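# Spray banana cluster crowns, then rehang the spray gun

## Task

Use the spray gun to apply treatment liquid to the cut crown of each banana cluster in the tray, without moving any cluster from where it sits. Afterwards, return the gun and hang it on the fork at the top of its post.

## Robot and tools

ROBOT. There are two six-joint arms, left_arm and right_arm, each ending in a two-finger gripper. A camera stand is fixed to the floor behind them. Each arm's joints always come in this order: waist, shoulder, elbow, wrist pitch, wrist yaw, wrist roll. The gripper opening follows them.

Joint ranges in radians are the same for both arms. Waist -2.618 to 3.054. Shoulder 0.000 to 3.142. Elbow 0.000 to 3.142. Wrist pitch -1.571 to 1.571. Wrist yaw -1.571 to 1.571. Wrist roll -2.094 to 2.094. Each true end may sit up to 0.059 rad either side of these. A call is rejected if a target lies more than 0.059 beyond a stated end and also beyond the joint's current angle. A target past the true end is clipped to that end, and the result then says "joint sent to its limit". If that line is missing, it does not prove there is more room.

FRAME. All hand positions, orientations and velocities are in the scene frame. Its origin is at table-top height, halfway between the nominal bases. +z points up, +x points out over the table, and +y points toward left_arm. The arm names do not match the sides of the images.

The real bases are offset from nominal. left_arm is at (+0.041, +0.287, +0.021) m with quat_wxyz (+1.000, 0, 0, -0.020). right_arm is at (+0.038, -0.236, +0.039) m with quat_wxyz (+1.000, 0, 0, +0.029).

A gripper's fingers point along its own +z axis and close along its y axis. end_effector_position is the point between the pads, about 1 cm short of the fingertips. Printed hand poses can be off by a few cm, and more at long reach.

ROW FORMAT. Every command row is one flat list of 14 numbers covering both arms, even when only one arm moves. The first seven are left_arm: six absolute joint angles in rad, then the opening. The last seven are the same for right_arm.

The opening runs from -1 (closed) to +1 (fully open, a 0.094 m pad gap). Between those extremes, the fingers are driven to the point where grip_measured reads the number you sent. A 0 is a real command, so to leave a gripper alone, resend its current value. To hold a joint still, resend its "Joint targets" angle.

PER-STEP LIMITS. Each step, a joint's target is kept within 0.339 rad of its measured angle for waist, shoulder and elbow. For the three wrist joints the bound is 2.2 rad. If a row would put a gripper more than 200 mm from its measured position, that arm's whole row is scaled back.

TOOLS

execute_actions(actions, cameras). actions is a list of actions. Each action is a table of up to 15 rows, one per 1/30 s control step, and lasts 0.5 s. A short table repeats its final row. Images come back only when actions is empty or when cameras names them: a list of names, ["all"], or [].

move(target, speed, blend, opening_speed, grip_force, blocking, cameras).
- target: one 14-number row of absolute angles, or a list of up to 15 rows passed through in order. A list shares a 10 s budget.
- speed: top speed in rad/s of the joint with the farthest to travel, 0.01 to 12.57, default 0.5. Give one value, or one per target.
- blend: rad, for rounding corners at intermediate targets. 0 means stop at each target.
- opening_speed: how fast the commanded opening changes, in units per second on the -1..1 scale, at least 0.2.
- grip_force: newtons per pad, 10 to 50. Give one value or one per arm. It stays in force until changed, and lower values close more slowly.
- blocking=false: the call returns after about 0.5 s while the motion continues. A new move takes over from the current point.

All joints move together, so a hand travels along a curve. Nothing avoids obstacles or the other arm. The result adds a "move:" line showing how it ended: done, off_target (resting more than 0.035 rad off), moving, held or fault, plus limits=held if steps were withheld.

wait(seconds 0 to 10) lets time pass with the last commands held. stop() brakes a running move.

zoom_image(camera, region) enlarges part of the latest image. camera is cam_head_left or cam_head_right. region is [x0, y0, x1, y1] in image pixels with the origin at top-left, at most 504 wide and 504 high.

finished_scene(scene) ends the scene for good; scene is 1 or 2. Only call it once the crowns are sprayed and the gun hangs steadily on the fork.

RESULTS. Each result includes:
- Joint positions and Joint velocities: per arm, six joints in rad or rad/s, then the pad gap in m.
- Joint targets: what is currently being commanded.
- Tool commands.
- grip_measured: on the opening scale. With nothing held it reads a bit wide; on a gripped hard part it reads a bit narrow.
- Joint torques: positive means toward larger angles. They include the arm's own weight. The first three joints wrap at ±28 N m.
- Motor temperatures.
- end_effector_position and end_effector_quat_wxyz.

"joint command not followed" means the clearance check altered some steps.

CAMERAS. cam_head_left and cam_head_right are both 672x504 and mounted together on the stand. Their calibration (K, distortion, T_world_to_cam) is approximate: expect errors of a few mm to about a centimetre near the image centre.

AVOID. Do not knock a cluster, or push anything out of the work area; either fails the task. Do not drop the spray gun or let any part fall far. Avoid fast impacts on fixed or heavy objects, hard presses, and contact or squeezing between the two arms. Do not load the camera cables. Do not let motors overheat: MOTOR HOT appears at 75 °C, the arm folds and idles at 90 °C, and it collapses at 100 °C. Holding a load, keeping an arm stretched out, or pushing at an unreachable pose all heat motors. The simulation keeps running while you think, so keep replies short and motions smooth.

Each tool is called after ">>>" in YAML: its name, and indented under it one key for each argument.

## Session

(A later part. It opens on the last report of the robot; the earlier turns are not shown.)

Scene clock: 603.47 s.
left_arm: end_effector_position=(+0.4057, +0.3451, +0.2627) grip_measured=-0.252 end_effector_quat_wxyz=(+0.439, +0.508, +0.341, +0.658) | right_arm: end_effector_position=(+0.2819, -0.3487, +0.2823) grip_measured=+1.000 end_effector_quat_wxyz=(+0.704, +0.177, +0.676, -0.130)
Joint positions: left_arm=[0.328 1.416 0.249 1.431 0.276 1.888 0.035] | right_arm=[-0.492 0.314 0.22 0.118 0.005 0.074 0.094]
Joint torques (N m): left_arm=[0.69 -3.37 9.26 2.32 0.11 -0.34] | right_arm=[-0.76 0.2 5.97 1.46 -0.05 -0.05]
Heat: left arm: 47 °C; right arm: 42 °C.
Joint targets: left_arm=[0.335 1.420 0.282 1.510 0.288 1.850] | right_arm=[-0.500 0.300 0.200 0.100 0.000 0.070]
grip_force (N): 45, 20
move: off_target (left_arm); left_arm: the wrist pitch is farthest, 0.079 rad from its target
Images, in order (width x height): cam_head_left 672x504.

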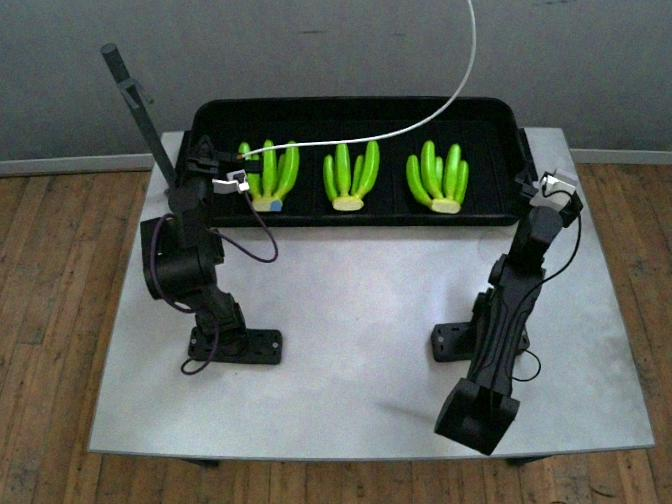

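>>> move:
  target:
    - [0.047,1.36,0.256,1.478,0.0,1.85,-0.7,-0.5,0.3,0.2,0.1,0,0.07,1]
    - [0.047,0.98,0.085,1.27,0.0,1.85,-0.7,-0.5,0.3,0.2,0.1,0,0.07,1]
  cameras: ["cam_head_left"]
  speed: [0.3,0.15]

>>> zoom_image:
  camera: "cam_head_left"
  region: [190, 120, 320, 250]

>>> move:
  target:
    - [-0.18,0.98,0.085,1.27,-0.227,1.85,-0.7,-0.5,0.3,0.2,0.1,0,0.07,1]
    - [-0.18,1.36,0.256,1.478,-0.227,1.85,-0.7,-0.5,0.3,0.2,0.1,0,0.07,1]
  cameras: ["cam_head_left"]
  speed: [0.3,0.15]

>>> zoom_image:
  camera: "cam_head_left"
  region: [190, 120, 320, 250]

Scene clock: 625.63 s.
left_arm: end_effector_position=(+0.3539, +0.2909, +0.2865) grip_measured=-0.252 end_effector_quat_wxyz=(+0.474, +0.471, +0.342, +0.660) | right_arm: end_effector_position=(+0.2819, -0.3487, +0.2823) grip_measured=+1.000 end_effector_quat_wxyz=(+0.704, +0.177, +0.676, -0.130)
Joint positions: left_arm=[0.053 1.002 0.092 1.237 0.007 1.887 0.035] | right_arm=[-0.492 0.314 0.22 0.118 0.005 0.074 0.094]
Joint torques (N m): left_arm=[-0.54 -2.95 6.43 1.83 -0.1 -0.35] | right_arm=[-0.62 0.31 6.08 1.48 -0.09 -0.02]
Heat: left arm: 49 °C; right arm: 42 °C.
Joint targets: left_arm=[0.047 0.980 0.085 1.270 0.000 1.850] | right_arm=[-0.500 0.300 0.200 0.100 0.000 0.070]
grip_force (N): 45, 20
move: off_target (left_arm); left_arm: the wrist roll is farthest, 0.037 rad from its target
Images, in order (width x height): cam_head_left 672x504.

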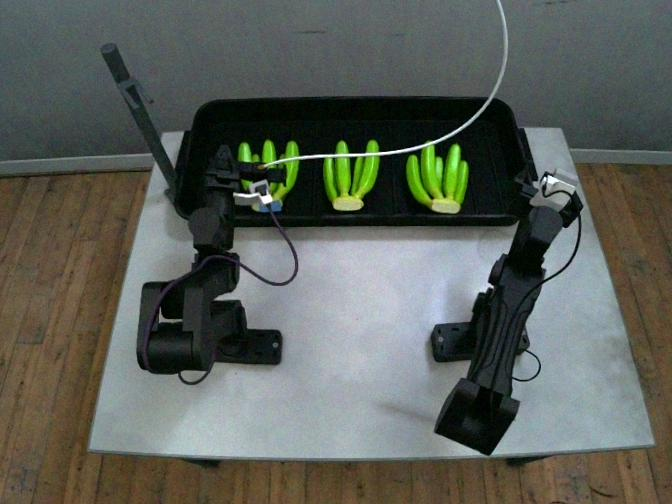

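Scaled by 3.877 from the camera's 672x504 image, which has a finer 960x720 frame.

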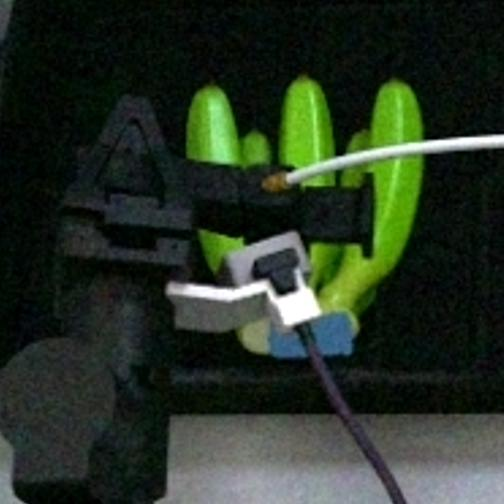

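Scene clock: 630.47 s.
left_arm: end_effector_position=(+0.4006, +0.2510, +0.2652) grip_measured=-0.252 end_effector_quat_wxyz=(+0.478, +0.480, +0.377, +0.631) | right_arm: end_effector_position=(+0.2819, -0.3487, +0.2823) grip_measured=+1.000 end_effector_quat_wxyz=(+0.704, +0.177, +0.676, -0.130)
Joint positions: left_arm=[-0.173 1.358 0.22 1.402 -0.222 1.887 0.035] | right_arm=[-0.492 0.314 0.22 0.118 0.005 0.074 0.094]
Joint torques (N m): left_arm=[-0.7 -3.07 9.66 2.29 -0.02 -0.34] | right_arm=[-0.58 0.21 6.19 1.44 -0.08 -0.04]
Heat: left arm: 49 °C; right arm: 42 °C.
Joint targets: left_arm=[-0.180 1.360 0.256 1.478 -0.227 1.850] | right_arm=[-0.500 0.300 0.200 0.100 0.000 0.070]
grip_force (N): 45, 20
move: off_target (left_arm); left_arm: the wrist pitch is farthest, 0.076 rad from its target
Images, in order (width x height): cam_head_left 672x504.

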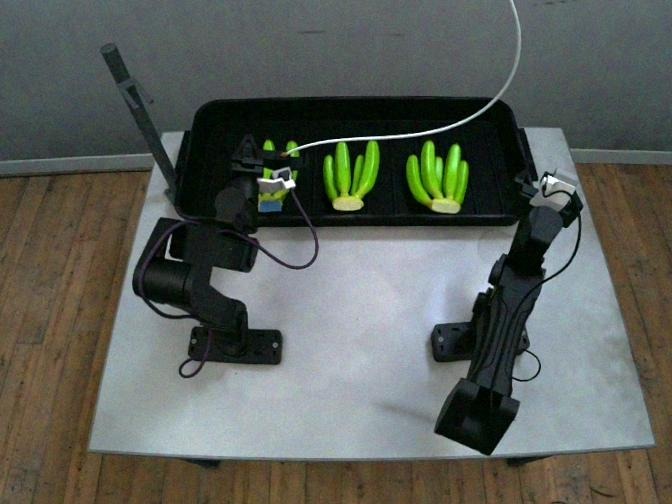

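Scaled by 3.877 from the camera's 672x504 image, which has a finer 960x720 frame.

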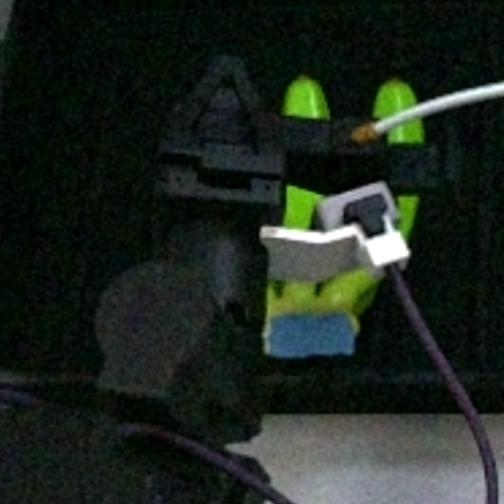

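>>> move:
  target:
    - [0.16,1.38,0.266,1.488,0.113,1.85,-0.7,-0.5,0.3,0.2,0.1,0,0.07,1]
    - [0.16,0.98,0.085,1.27,0.113,1.85,-0.7,-0.5,0.3,0.2,0.1,0,0.07,1]
    - [0.21,1.0,0.09,1.28,0.163,1.85,-0.7,-0.5,0.3,0.2,0.1,0,0.07,1]
    - [0.21,1.38,0.266,1.488,0.163,1.85,-0.7,-0.5,0.3,0.2,0.1,0,0.07,1]
  cameras: ["cam_head_left"]
  speed: [0.3,0.15,0.15,0.15]

>>> zoom_image:
  camera: "cam_head_left"
  region: [190, 120, 320, 250]

Scene clock: 649.53 s.
left_arm: end_effector_position=(+0.4053, +0.3216, +0.2656) grip_measured=-0.252 end_effector_quat_wxyz=(+0.449, +0.498, +0.351, +0.654) | right_arm: end_effector_position=(+0.2819, -0.3487, +0.2823) grip_measured=+1.000 end_effector_quat_wxyz=(+0.704, +0.177, +0.676, -0.130)
Joint positions: left_arm=[0.203 1.376 0.232 1.408 0.145 1.887 0.035] | right_arm=[-0.492 0.314 0.22 0.118 0.005 0.074 0.094]
Joint torques (N m): left_arm=[0.69 -3.15 9.55 2.36 0.2 -0.33] | right_arm=[-0.43 0.2 6.27 1.53 -0.1 -0.04]
Heat: left arm: 48 °C; right arm: 42 °C.
Joint targets: left_arm=[0.210 1.380 0.266 1.488 0.163 1.850] | right_arm=[-0.500 0.300 0.200 0.100 0.000 0.070]
grip_force (N): 45, 20
move: off_target (left_arm); left_arm: the wrist pitch is farthest, 0.080 rad from its target
Images, in order (width x height): cam_head_left 672x504.

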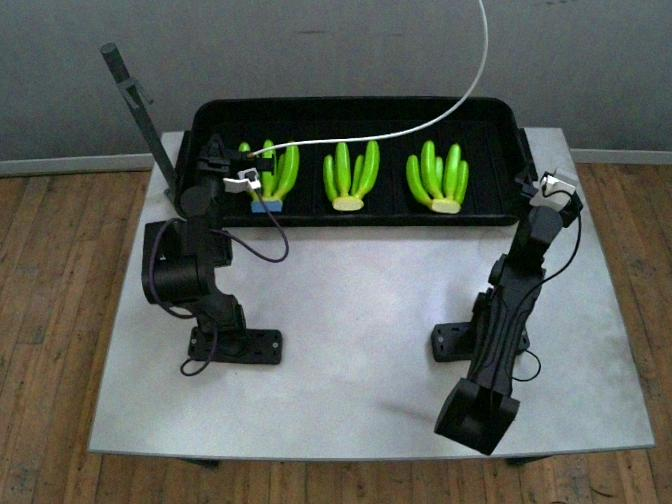

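Scaled by 3.877 from the camera's 672x504 image, which has a finer 960x720 frame.

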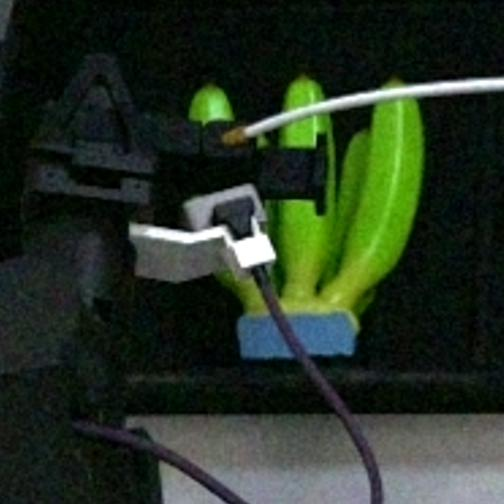

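>>> move:
  target:
    - [-0.714,1.645,0.54,1.50,-0.761,1.85,-0.7,-0.5,0.3,0.2,0.1,0,0.07,1]
    - [-0.891,1.507,0.388,1.52,-0.938,1.85,-0.7,-0.5,0.3,0.2,0.1,0,0.07,1]
    - [-0.941,1.567,0.453,1.515,-0.988,1.85,-0.7,-0.5,0.3,0.2,0.1,0,0.07,1]
    - [-0.766,1.694,0.593,1.50,-0.813,1.85,-0.7,-0.5,0.3,0.2,0.1,0,0.07,1]
    - [-0.813,1.743,0.648,1.495,-0.86,1.85,-0.7,-0.5,0.3,0.2,0.1,0,0.07,1]
    - [-0.983,1.627,0.52,1.51,-1.03,1.85,-0.7,-0.5,0.3,0.2,0.1,0,0.07,1]
  cameras: ["cam_head_left"]
  speed: [0.7,0.12,0.12,0.12,0.12,0.12]
  blend: [0.02,0.01,0.01,0.01,0.01,0]

>>> zoom_image:
  camera: "cam_head_left"
  region: [270, 120, 400, 250]

Scene clock: 675.67 s.
left_arm: end_effector_position=(+0.3616, +0.0637, +0.2530) grip_measured=-0.252 end_effector_quat_wxyz=(+0.511, +0.468, +0.453, +0.560) | right_arm: end_effector_position=(+0.2819, -0.3487, +0.2823) grip_measured=+1.000 end_effector_quat_wxyz=(+0.704, +0.177, +0.676, -0.130)
Joint positions: left_arm=[-0.977 1.664 0.526 1.433 -1.026 1.886 0.035] | right_arm=[-0.492 0.314 0.22 0.118 0.005 0.074 0.094]
Joint torques (N m): left_arm=[-0.53 -9.03 5.41 2.01 0.1 -0.34] | right_arm=[-0.59 0.31 6.23 1.49 -0.08 -0.03]
Heat: left arm: 50 °C; right arm: 42 °C.
Joint targets: left_arm=[-0.983 1.627 0.520 1.510 -1.030 1.850] | right_arm=[-0.500 0.300 0.200 0.100 0.000 0.070]
grip_force (N): 45, 20
move: off_target (left_arm); left_arm: the wrist pitch is farthest, 0.077 rad from its target
Images, in order (width x height): cam_head_left 672x504.

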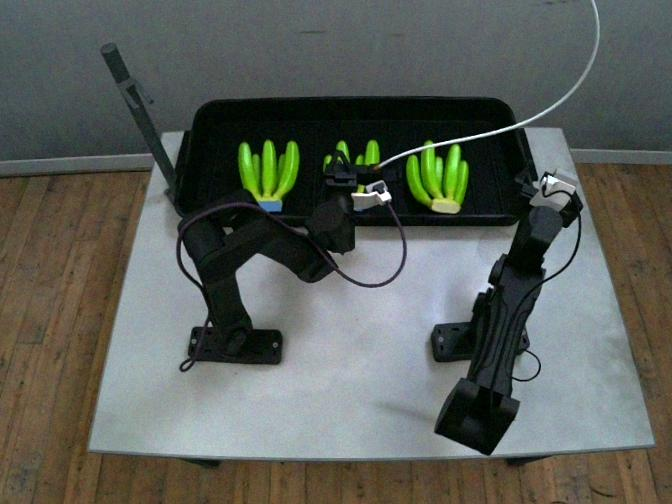

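Scaled by 3.877 from the camera's 672x504 image, which has a finer 960x720 frame.

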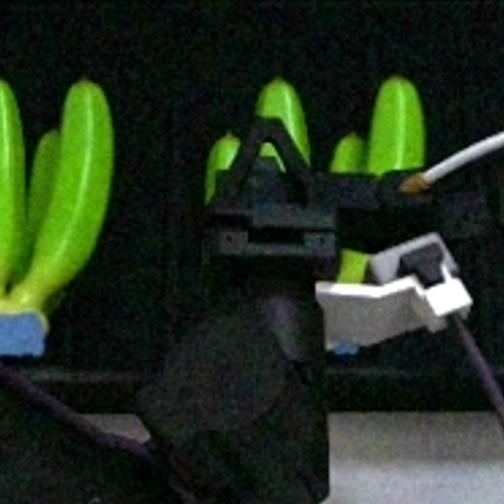

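>>> move:
  target:
    - [-0.95,1.941,0.946,1.405,-0.397,1.85,-0.7,-0.8,0.3,0.2,0.1,0,0.07,1]
    - [-0.893,2.108,1.217,1.30,-0.34,1.85,-0.7,-0.8,0.3,0.2,0.1,0,0.07,1]
    - [-0.933,2.129,1.252,1.285,-0.38,1.85,-0.7,-0.8,0.3,0.2,0.1,0,0.07,1]
    - [-0.994,1.962,0.98,1.392,-0.441,1.85,-0.7,-0.8,0.3,0.2,0.1,0,0.07,1]
    - [-1.041,1.988,1.014,1.376,-0.488,1.85,-0.7,-0.8,0.3,0.2,0.1,0,0.07,1]
    - [-0.975,2.15,1.287,1.271,-0.422,1.85,-0.7,-0.8,0.3,0.2,0.1,0,0.07,1]
  cameras: ["cam_head_left"]
  speed: [0.6,0.2,0.2,0.2,0.2,0.2]
  blend: [0.02,0.01,0.01,0.01,0.01,0]

>>> zoom_image:
  camera: "cam_head_left"
  region: [300, 110, 500, 260]

>>> move:
  target:
    - [-1.017,2.177,1.333,1.254,-0.464,1.85,-0.7,-0.8,0.3,0.2,0.1,0,0.07,1]
    - [-1.087,2.017,1.064,1.36,-0.534,1.85,-0.7,-0.8,0.3,0.2,0.1,0,0.07,1]
  cameras: ["cam_head_left"]
  speed: 0.2
  blend: [0.01,0]

>>> zoom_image:
  camera: "cam_head_left"
  region: [300, 110, 500, 260]

Scene clock: 714.73 s.
left_arm: end_effector_position=(+0.4125, -0.1686, +0.2873) grip_measured=-0.252 end_effector_quat_wxyz=(+0.669, +0.539, +0.245, +0.449) | right_arm: end_effector_position=(+0.2377, -0.4157, +0.2822) grip_measured=+1.000 end_effector_quat_wxyz=(+0.676, +0.276, +0.642, -0.233)
Joint positions: left_arm=[-0.981 2.136 1.247 1.226 -0.444 1.885 0.035] | right_arm=[-0.792 0.314 0.22 0.117 0.004 0.074 0.094]
Joint torques (N m): left_arm=[0.61 -9.91 11.15 1.94 0.34 -0.32] | right_arm=[-0.69 0.06 6.37 1.46 -0.09 -0.04]
Motor temperatures (°C): left_arm=[27 36 31 50 26 26 29] | right_arm=[27 25 38 42 29 24 29]
Heat: left arm: 50 °C; right arm: 42 °C.
Joint targets: left_arm=[-0.975 2.150 1.287 1.271 -0.422 1.850] | right_arm=[-0.800 0.300 0.200 0.100 0.000 0.070]
grip_force (N): 45, 20
move: off_target (left_arm); left_arm: the wrist pitch is farthest, 0.045 rad from its target
Images, in order (width x height): cam_head_left 672x504.

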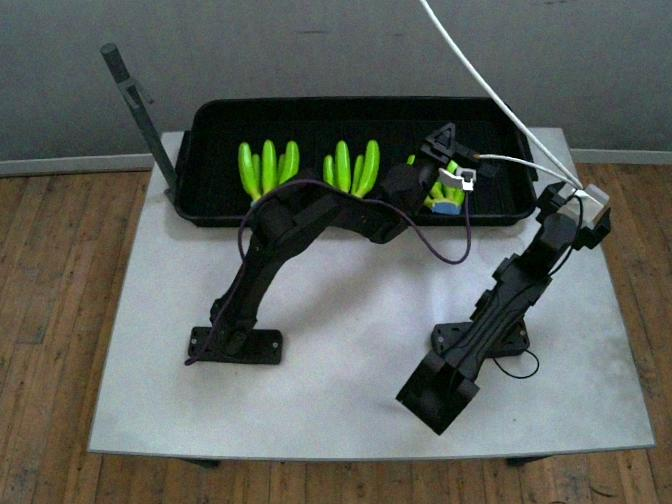

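Scaled by 2.520 from the camera's 672x504 image, which has a finer 960x720 frame.

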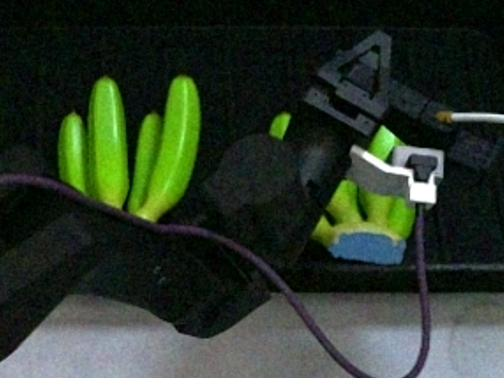

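Scene clock: 716.77 s.
left_arm: end_effector_position=(+0.3617, -0.1647, +0.2619) grip_measured=-0.252 end_effector_quat_wxyz=(+0.659, +0.562, +0.248, +0.434) | right_arm: end_effector_position=(+0.2377, -0.4157, +0.2822) grip_measured=+1.000 end_effector_quat_wxyz=(+0.676, +0.276, +0.642, -0.233)
Joint positions: left_arm=[-1.081 2.07 1.07 1.287 -0.529 1.885 0.035] | right_arm=[-0.792 0.314 0.22 0.117 0.004 0.074 0.094]
Joint torques (N m): left_arm=[-0.66 -14.67 6.08 2.22 0.02 -0.34] | right_arm=[-0.53 0.14 6.2 1.47 -0.12 -0.04]
Heat: left arm: 50 °C; right arm: 42 °C.
Joint targets: left_arm=[-1.087 2.017 1.064 1.360 -0.534 1.850] | right_arm=[-0.800 0.300 0.200 0.100 0.000 0.070]
grip_force (N): 45, 20
move: off_target (left_arm); left_arm: the wrist pitch is farthest, 0.073 rad from its target
Images, in order (width x height): cam_head_left 672x504.

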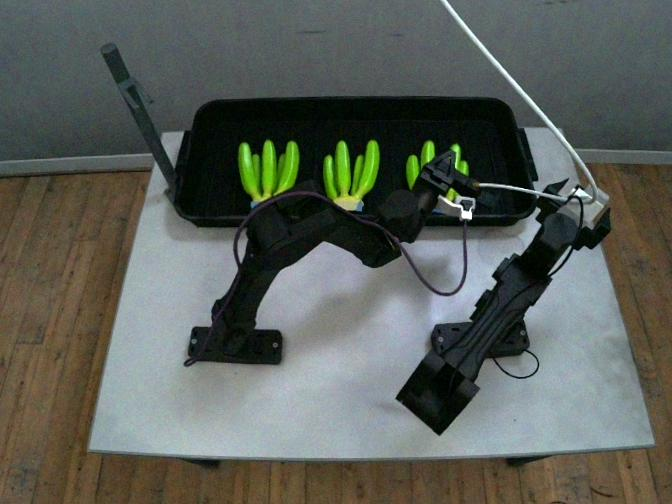

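Scaled by 2.520 from the camera's 672x504 image, which has a finer 960x720 frame.

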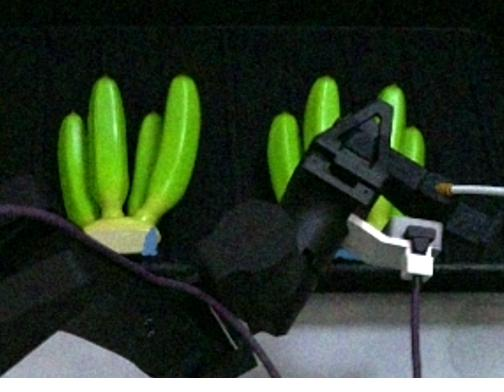

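>>> move:
  target:
    - [-0.902,1.52,0.412,1.515,-0.949,1.85,-0.7,-0.8,0.3,0.2,0.1,0,0.07,1]
    - [-0.712,1.67,0.576,1.50,-0.759,1.85,-0.7,-0.8,0.3,0.2,0.1,0,0.07,1]
    - [-0.656,1.62,0.522,1.505,-0.703,1.85,-0.7,-0.8,0.3,0.2,0.1,0,0.07,1]
    - [-0.848,1.465,0.35,1.51,-0.895,1.85,-0.7,-0.8,0.3,0.2,0.1,0,0.07,1]
    - [-0.784,1.375,0.305,1.48,-0.831,1.85,-0.7,-0.8,0.3,0.2,0.1,0,0.07,1]
    - [-0.594,1.578,0.475,1.50,-0.641,1.85,-0.7,-0.8,0.3,0.2,0.1,0,0.07,1]
    - [-0.526,1.535,0.428,1.50,-0.573,1.85,-0.7,-0.8,0.3,0.2,0.1,0,0.07,1]
  cameras: ["cam_head_left"]
  speed: [0.7,0.2,0.2,0.2,0.2,0.2,0.2]
  blend: [0.02,0.01,0.01,0.01,0.01,0.01,0]

>>> move:
  target: [-0.712,1.31,0.268,1.45,-0.759,1.85,-0.7,-0.8,0.3,0.2,0.1,0,0.07,1]
  cameras: ["cam_head_left"]
  speed: 0.2

>>> zoom_image:
  camera: "cam_head_left"
  region: [290, 110, 490, 260]

Scene clock: 747.40 s.
left_arm: end_effector_position=(+0.4226, +0.1634, +0.2699) grip_measured=-0.252 end_effector_quat_wxyz=(+0.499, +0.459, +0.414, +0.607) | right_arm: end_effector_position=(+0.2377, -0.4157, +0.2822) grip_measured=+1.000 end_effector_quat_wxyz=(+0.676, +0.276, +0.642, -0.233)
Joint positions: left_arm=[-0.531 1.568 0.434 1.422 -0.595 1.885 0.035] | right_arm=[-0.792 0.314 0.22 0.117 0.004 0.074 0.094]
Joint torques (N m): left_arm=[0.51 -7.9 5.5 2.24 0.38 -0.33] | right_arm=[-0.53 0.17 6.3 1.47 -0.09 0]
Heat: left arm: 49 °C; right arm: 42 °C.
Joint targets: left_arm=[-0.526 1.535 0.428 1.500 -0.573 1.850] | right_arm=[-0.800 0.300 0.200 0.100 0.000 0.070]
grip_force (N): 45, 20
move: off_target (left_arm); left_arm: the wrist pitch is farthest, 0.078 rad from its target
Images, in order (width x height): cam_head_left 672x504.

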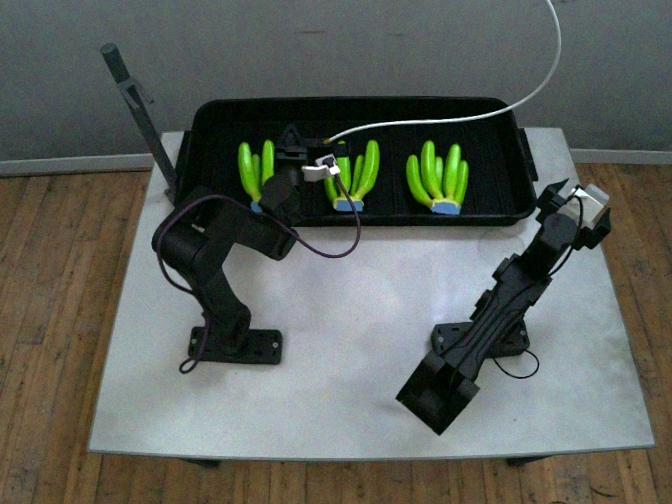

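Scene clock: 749.13 s.
left_arm: end_effector_position=(+0.3614, +0.1609, +0.2779) grip_measured=-0.252 end_effector_quat_wxyz=(+0.523, +0.445, +0.427, +0.589) | right_arm: end_effector_position=(+0.2377, -0.4157, +0.2822) grip_measured=+1.000 end_effector_quat_wxyz=(+0.676, +0.276, +0.642, -0.233)
Joint positions: left_arm=[-0.705 1.339 0.273 1.4 -0.755 1.885 0.035] | right_arm=[-0.792 0.314 0.22 0.117 0.004 0.074 0.094]
Joint torques (N m): left_arm=[-0.73 -5.78 5.78 1.89 0.12 -0.32] | right_arm=[-0.55 0.4 6.28 1.48 -0.09 -0.03]
Heat: left arm: 49 °C; right arm: 42 °C.
Joint targets: left_arm=[-0.712 1.310 0.268 1.450 -0.759 1.850] | right_arm=[-0.800 0.300 0.200 0.100 0.000 0.070]
grip_force (N): 45, 20
move: off_target (left_arm); left_arm: the wrist pitch is farthest, 0.050 rad from its target
Images, in order (width x height): cam_head_left 672x504.

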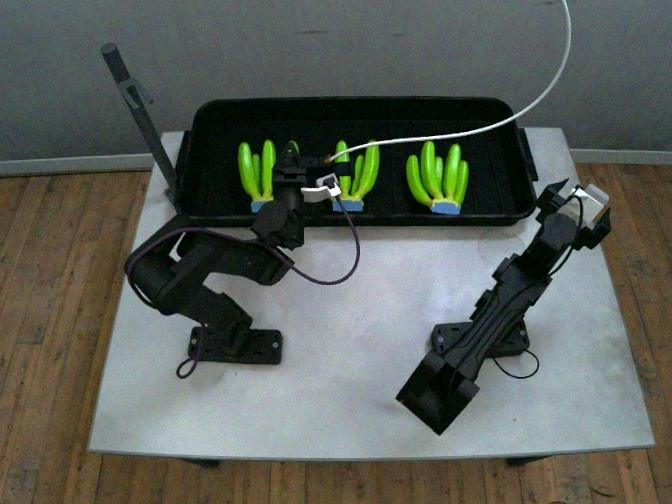

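Scaled by 2.520 from the camera's 672x504 image, which has a finer 960x720 frame.

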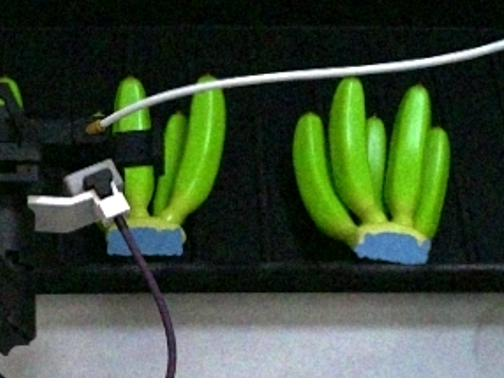

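>>> move:
  target:
    - [-0.3,1.0,0.2,1.2,-0.6,1.4,-0.7,-0.8,0.3,0.2,0.1,0,0.07,1]
    - [0.0,0.95,0.2,1.15,-0.5,0.6,-0.7,-0.8,0.3,0.2,0.1,0,0.07,1]
    - [0.295,1.01,0.255,1.14,-0.31,0.28,-0.7,-0.8,0.3,0.2,0.1,0,0.07,1]
  cameras: ["all"]
  speed: 0.6
  blend: [0.1,0.1,0]

>>> zoom_image:
  camera: "cam_head_left"
  region: [90, 50, 250, 210]

>>> zoom_image:
  camera: "cam_head_right"
  region: [90, 50, 250, 210]

Scene clock: 765.03 s.
left_arm: end_effector_position=(+0.3392, +0.4248, +0.3054) grip_measured=-0.252 end_effector_quat_wxyz=(+0.742, -0.120, +0.582, +0.310) | right_arm: end_effector_position=(+0.2377, -0.4157, +0.2822) grip_measured=+1.000 end_effector_quat_wxyz=(+0.676, +0.276, +0.642, -0.233)
Joint positions: left_arm=[0.288 1.011 0.216 1.11 -0.334 0.298 0.035] | right_arm=[-0.792 0.314 0.22 0.117 0.004 0.074 0.094]
Joint torques (N m): left_arm=[0.69 -1.62 11.43 1.79 0.4 -0.16] | right_arm=[-0.7 0.17 6.19 1.46 -0.06 -0.03]
Heat: left arm: 47 °C; right arm: 43 °C.
Joint targets: left_arm=[0.295 1.010 0.255 1.140 -0.310 0.280] | right_arm=[-0.800 0.300 0.200 0.100 0.000 0.070]
grip_force (N): 45, 20
move: off_target (left_arm); left_arm: the elbow is farthest, 0.039 rad from its target

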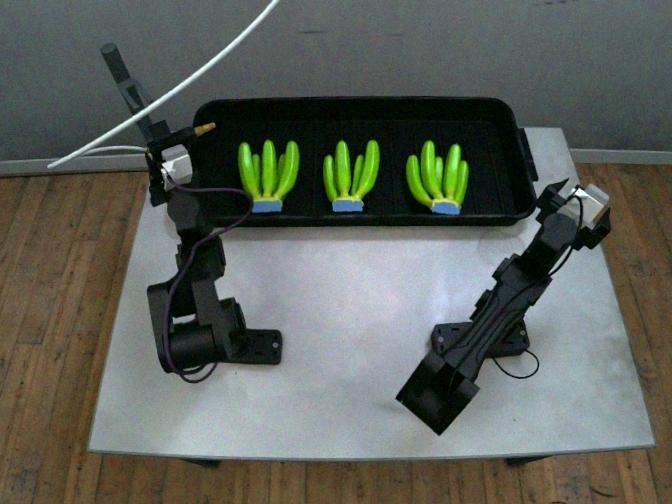

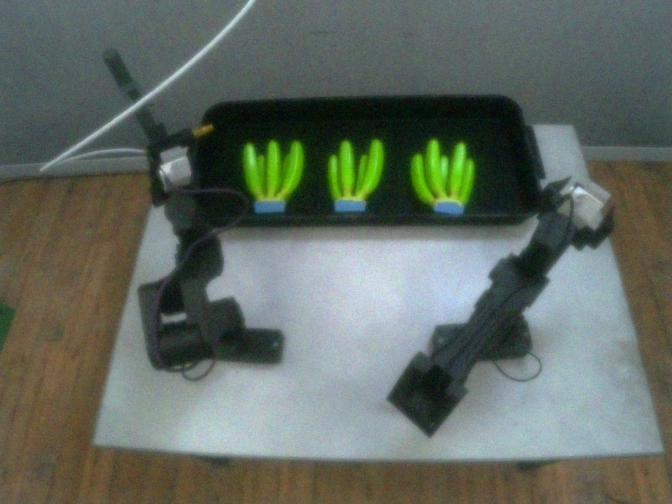

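Scaled by 3.150 from the camera's 672x504 image, which has a finer 960x720 frame.

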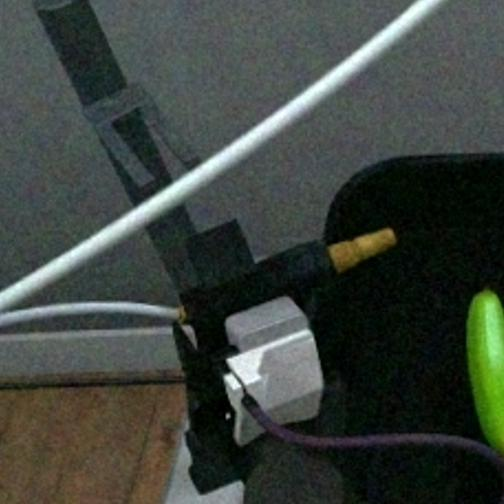

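Scaled by 3.150 from the camera's 672x504 image, which has a finer 960x720 frame.

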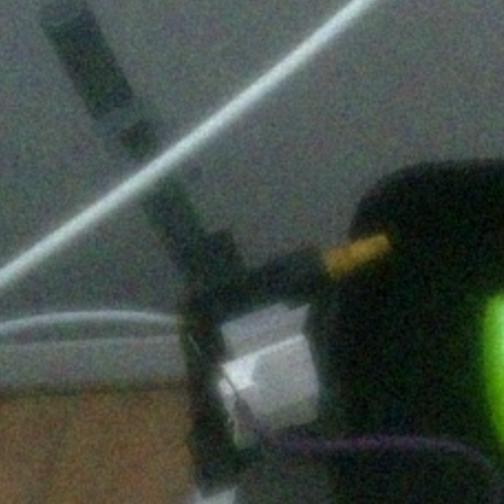

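>>> move:
  target: [0.40,0.859,0.405,0.705,-0.19,0.19,-0.7,-0.8,0.3,0.2,0.1,0,0.07,1]
  cameras: ["all"]
  speed: 0.4

>>> zoom_image:
  camera: "cam_head_left"
  region: [90, 50, 250, 210]

>>> zoom_image:
  camera: "cam_head_right"
  region: [90, 50, 250, 210]

Scene clock: 791.97 s.
left_arm: end_effector_position=(+0.3451, +0.4404, +0.3110) grip_measured=-0.252 end_effector_quat_wxyz=(+0.706, -0.129, +0.641, +0.272) | right_arm: end_effector_position=(+0.2377, -0.4157, +0.2822) grip_measured=+1.000 end_effector_quat_wxyz=(+0.676, +0.276, +0.642, -0.233)
Joint positions: left_arm=[0.393 0.88 0.364 0.665 -0.21 0.202 0.035] | right_arm=[-0.792 0.314 0.22 0.117 0.004 0.074 0.094]
Joint torques (N m): left_arm=[0.68 -3.04 12.41 1.98 0.29 -0.08] | right_arm=[-0.68 0.31 6.11 1.48 -0.07 -0.01]
Heat: left arm: 46 °C; right arm: 43 °C.
Joint targets: left_arm=[0.400 0.859 0.405 0.705 -0.190 0.190] | right_arm=[-0.800 0.300 0.200 0.100 0.000 0.070]
grip_force (N): 45, 20
move: off_target (left_arm); left_arm: the elbow is farthest, 0.041 rad from its target

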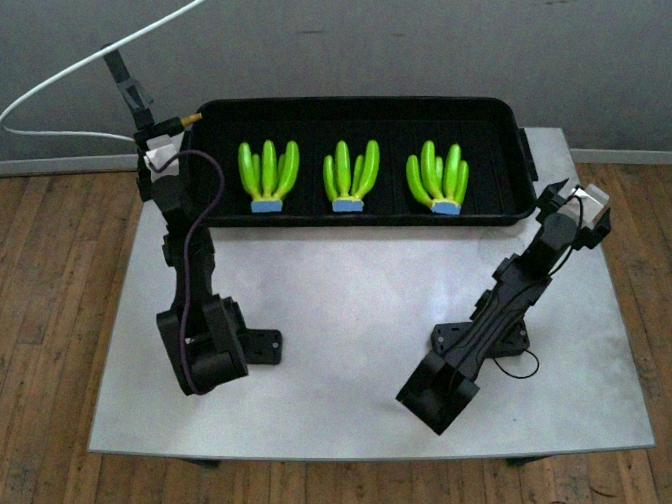

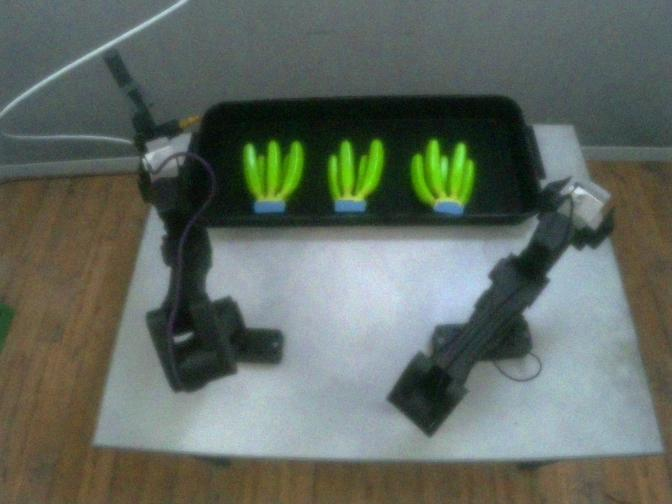

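Scaled by 3.150 from the camera's 672x504 image, which has a finer 960x720 frame.

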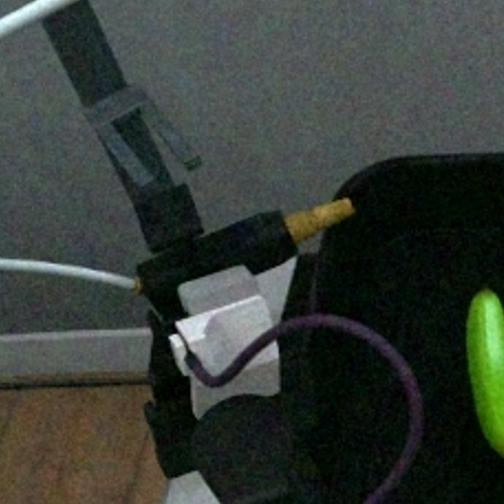

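Scaled by 3.150 from the camera's 672x504 image, which has a finer 960x720 frame.

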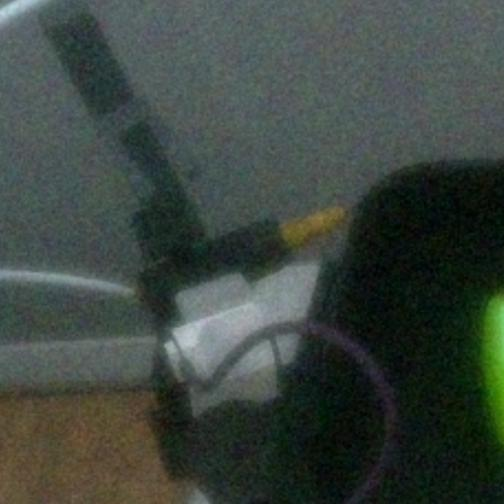

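>>> move:
  target:
    - [0.356,0.975,0.405,0.88,-0.233,0.19,-0.7,-0.8,0.3,0.2,0.1,0,0.07,1]
    - [0.39,1.135,0.48,0.955,-0.199,0.19,-0.7,-0.8,0.3,0.2,0.1,0,0.07,1]
  cameras: ["all"]
  speed: 0.25

>>> zoom_image:
  camera: "cam_head_left"
  region: [90, 50, 210, 170]

>>> zoom_image:
  camera: "cam_head_right"
  region: [90, 50, 210, 170]

Scene clock: 835.13 s.
left_arm: end_effector_position=(+0.3812, +0.4520, +0.3182) grip_measured=-0.252 end_effector_quat_wxyz=(+0.724, -0.130, +0.619, +0.275) | right_arm: end_effector_position=(+0.2377, -0.4157, +0.2822) grip_measured=+1.000 end_effector_quat_wxyz=(+0.676, +0.276, +0.642, -0.233)
Joint positions: left_arm=[0.384 1.135 0.438 0.903 -0.221 0.201 0.035] | right_arm=[-0.792 0.314 0.22 0.117 0.004 0.074 0.094]
Joint torques (N m): left_arm=[0.62 -2.8 12.11 2.15 0.31 -0.08] | right_arm=[-0.65 0.14 6.35 1.47 -0.07 -0.04]
Motor temperatures (°C): left_arm=[27 31 36 47 26 26 29] | right_arm=[27 25 38 43 29 24 29]
Heat: left arm: 47 °C; right arm: 43 °C.
Joint targets: left_arm=[0.390 1.135 0.480 0.955 -0.199 0.190] | right_arm=[-0.800 0.300 0.200 0.100 0.000 0.070]
grip_force (N): 45, 20
move: off_target (left_arm); left_arm: the wrist pitch is farthest, 0.052 rad from its target

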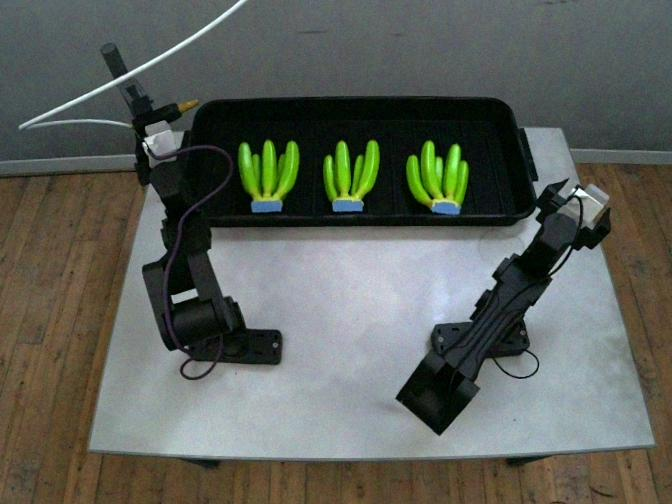

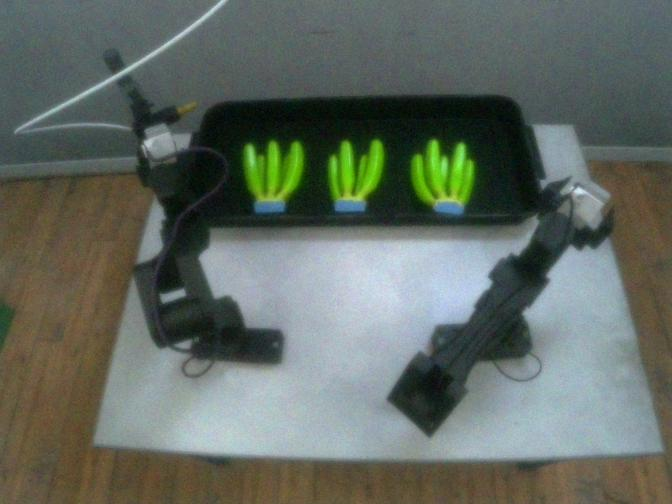

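Scaled by 4.200 from the camera's 672x504 image, which has a finer 960x720 frame.

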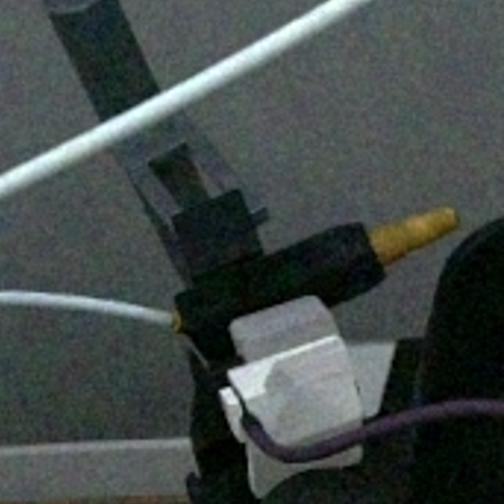

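Scaled by 4.200 from the camera's 672x504 image, which has a finer 960x720 frame.

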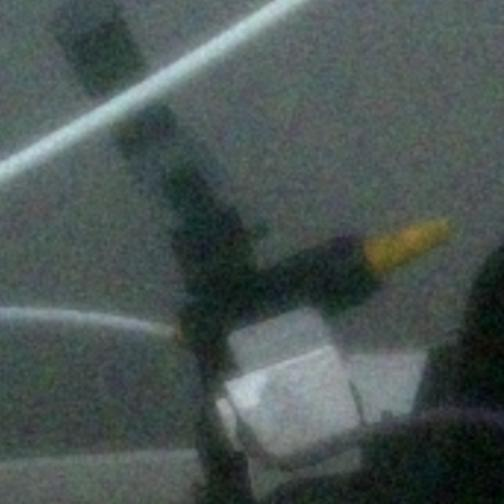

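>>> move:
  target:
    - [0.425,1.295,0.557,1.03,-0.164,0.19,-0.7,-0.8,0.3,0.2,0.1,0,0.07,1]
    - [0.459,1.46,0.69,1.07,-0.13,0.19,-0.7,-0.8,0.3,0.2,0.1,0,0.07,1]
  cameras: ["cam_head_left"]
  speed: 0.15
  blend: [0.02,0]

>>> zoom_image:
  camera: "cam_head_left"
  region: [90, 50, 210, 170]

Scene clock: 851.47 s.
left_arm: end_effector_position=(+0.4381, +0.4887, +0.3163) grip_measured=-0.252 end_effector_quat_wxyz=(+0.725, -0.122, +0.620, +0.274) | right_arm: end_effector_position=(+0.2377, -0.4157, +0.2822) grip_measured=+1.000 end_effector_quat_wxyz=(+0.676, +0.276, +0.642, -0.233)
Joint positions: left_arm=[0.45 1.452 0.641 1.016 -0.143 0.196 0.035] | right_arm=[-0.792 0.314 0.22 0.117 0.004 0.074 0.094]
Joint torques (N m): left_arm=[0.99 -4.81 12.37 2.14 0.16 -0.01] | right_arm=[-0.66 0.13 6.28 1.48 -0.06 0]
Heat: left arm: 49 °C; right arm: 43 °C.
Joint targets: left_arm=[0.459 1.460 0.690 1.070 -0.130 0.190] | right_arm=[-0.800 0.300 0.200 0.100 0.000 0.070]
grip_force (N): 45, 20
move: off_target (left_arm); left_arm: the wrist pitch is farthest, 0.054 rad from its target
Images, in order (width x height): cam_head_left 672x504.

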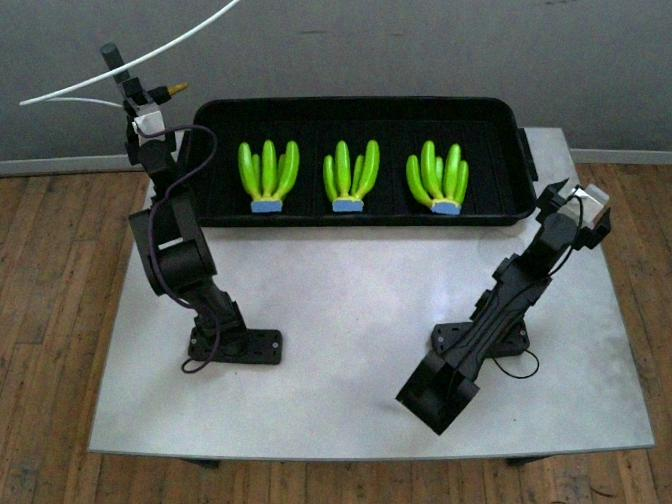

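Scaled by 4.200 from the camera's 672x504 image, which has a finer 960x720 frame.

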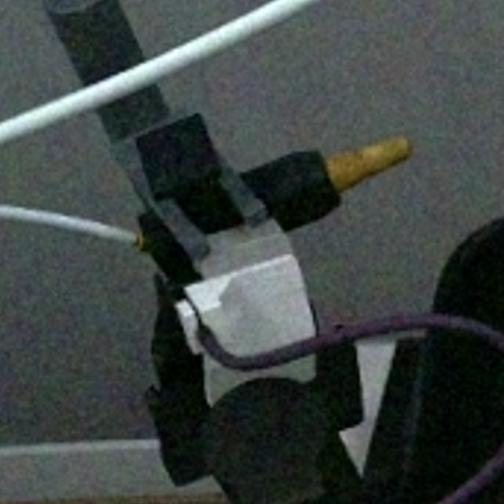

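>>> move:
  target:
    - [0.465,1.565,0.687,1.185,-0.125,0.29,-0.7,-0.8,0.3,0.2,0.1,0,0.07,1]
  cameras: ["cam_head_left"]
  speed: 0.1

>>> zoom_image:
  camera: "cam_head_left"
  region: [90, 50, 210, 170]

Scene clock: 873.93 s.
left_arm: end_effector_position=(+0.4470, +0.4876, +0.3150) grip_measured=-0.279 end_effector_quat_wxyz=(+0.744, -0.101, +0.597, +0.283) | right_arm: end_effector_position=(+0.2377, -0.4157, +0.2822) grip_measured=+1.000 end_effector_quat_wxyz=(+0.676, +0.276, +0.642, -0.233)
Joint positions: left_arm=[0.45 1.547 0.641 1.178 -0.117 0.228 0.034] | right_arm=[-0.792 0.314 0.22 0.117 0.004 0.074 0.094]
Joint torques (N m): left_arm=[1.65 -4.46 11.73 1.65 -0.09 0.66] | right_arm=[-0.76 0.12 6.26 1.48 -0.08 -0.05]
Heat: left arm: 49 °C; right arm: 43 °C.
Joint targets: left_arm=[0.465 1.565 0.687 1.185 -0.125 0.290] | right_arm=[-0.800 0.300 0.200 0.100 0.000 0.070]
grip_force (N): 45, 20
move: off_target (left_arm); left_arm: the wrist roll is farthest, 0.062 rad from its target
Images, in order (width x height): cam_head_left 672x504.

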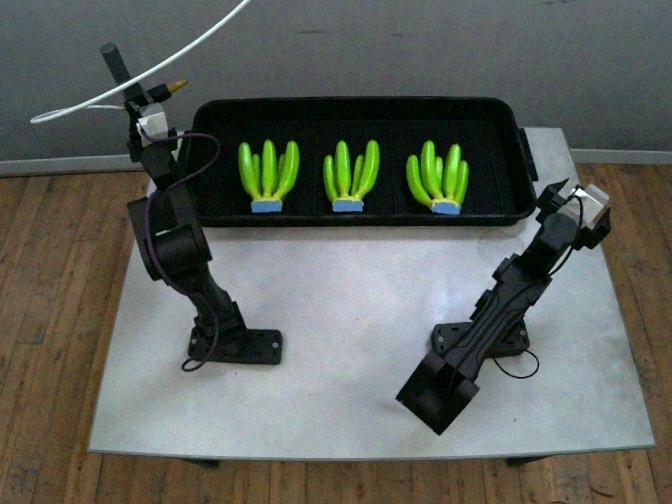

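Scaled by 4.200 from the camera's 672x504 image, which has a finer 960x720 frame.

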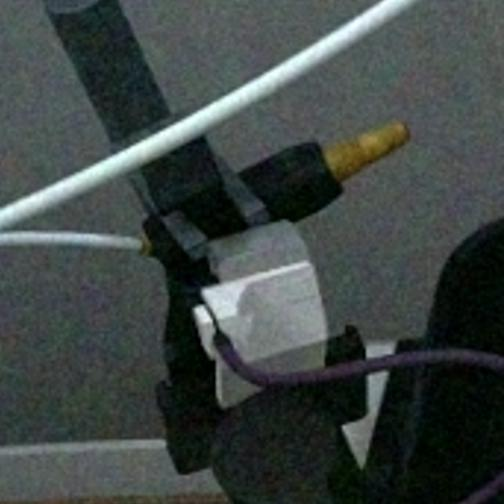

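>>> move:
  target:
    - [0.465,1.565,0.687,1.185,-0.125,0.26,0.98,-0.8,0.3,0.2,0.1,0,0.07,1]
  cameras: ["cam_head_left"]
  speed: 0.1
  opening_speed: 0.5

>>> zoom_image:
  camera: "cam_head_left"
  region: [90, 50, 210, 170]

Scene clock: 885.47 s.
left_arm: end_effector_position=(+0.4485, +0.4932, +0.3176) grip_measured=+0.978 end_effector_quat_wxyz=(+0.737, -0.093, +0.597, +0.303) | right_arm: end_effector_position=(+0.2377, -0.4157, +0.2822) grip_measured=+1.000 end_effector_quat_wxyz=(+0.676, +0.276, +0.642, -0.233)
Joint positions: left_arm=[0.458 1.557 0.66 1.171 -0.121 0.27 0.093] | right_arm=[-0.792 0.314 0.22 0.117 0.004 0.074 0.094]
Joint torques (N m): left_arm=[0.7 -5.45 9.91 1.71 -0.02 -0.07] | right_arm=[-0.66 0.06 6.2 1.47 -0.09 -0.02]
Heat: left arm: 47 °C; right arm: 43 °C.
Joint targets: left_arm=[0.465 1.565 0.687 1.185 -0.125 0.260] | right_arm=[-0.800 0.300 0.200 0.100 0.000 0.070]
grip_force (N): 45, 20
move: done
Images, in order (width x height): cam_head_left 672x504.

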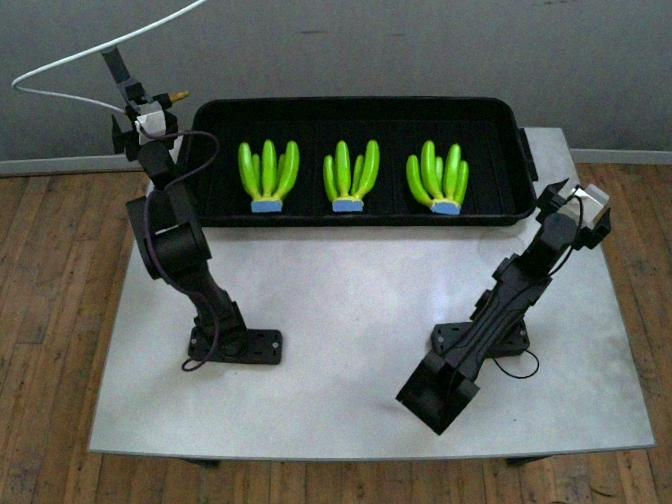

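Scaled by 4.200 from the camera's 672x504 image, which has a finer 960x720 frame.

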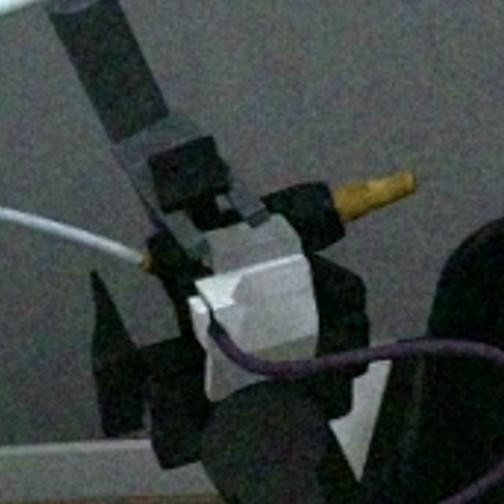

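>>> move:
  target:
    - [0.46,1.58,0.625,1.22,-0.125,0.27,0.98,-0.8,0.3,0.2,0.1,0,0.07,1]
    - [0.422,1.455,0.46,1.30,-0.16,0.28,0.98,-0.8,0.3,0.2,0.1,0,0.07,1]
    - [0.25,0.85,0.24,0.88,-0.30,0.28,0.98,-0.8,0.3,0.2,0.1,0,0.07,1]
  cameras: ["cam_head_left"]
  speed: [0.1,0.2,0.4]
  blend: [0.02,0.03,0]

>>> zoom_image:
  camera: "cam_head_left"
  region: [90, 50, 210, 170]

>>> zoom_image:
  camera: "cam_head_left"
  region: [230, 130, 480, 230]

Scene clock: 902.47 s.
left_arm: end_effector_position=(+0.3391, +0.4077, +0.3175) grip_measured=+0.978 end_effector_quat_wxyz=(+0.744, -0.099, +0.598, +0.280) | right_arm: end_effector_position=(+0.2377, -0.4157, +0.2822) grip_measured=+1.000 end_effector_quat_wxyz=(+0.676, +0.276, +0.642, -0.233)
Joint positions: left_arm=[0.257 0.862 0.257 0.886 -0.295 0.279 0.093] | right_arm=[-0.792 0.314 0.22 0.117 0.004 0.074 0.094]
Joint torques (N m): left_arm=[-0.68 -1.85 6.48 1.47 -0.01 0.05] | right_arm=[-0.62 0.2 6.12 1.48 -0.08 -0.04]
Heat: left arm: 47 °C; right arm: 43 °C.
Joint targets: left_arm=[0.250 0.850 0.240 0.880 -0.300 0.280] | right_arm=[-0.800 0.300 0.200 0.100 0.000 0.070]
grip_force (N): 45, 20
move: done
Images, in order (width x height): cam_head_left 672x504.

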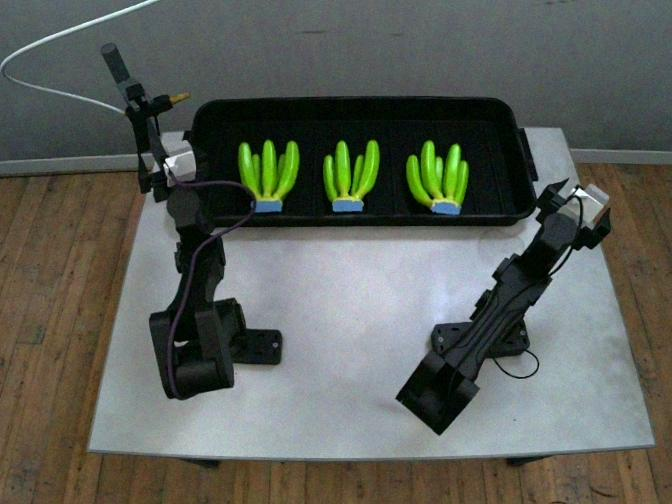

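Scaled by 4.200 from the camera's 672x504 image, which has a finer 960x720 frame.

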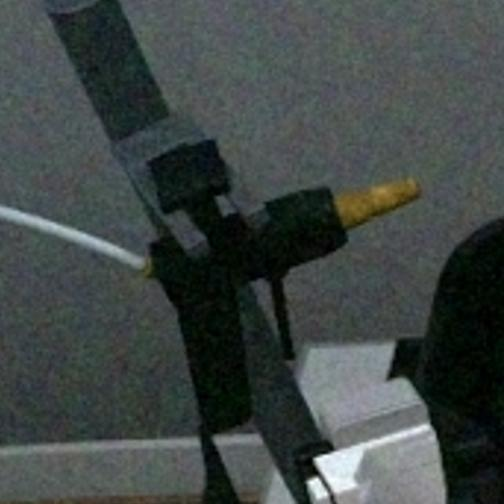

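Scaled by 2.016 from the camera's 672x504 image, which has a finer 960x720 frame.

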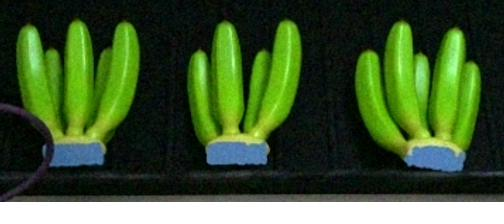

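>>> finished_scene:
  scene: 1

The scene is finished: the task was done.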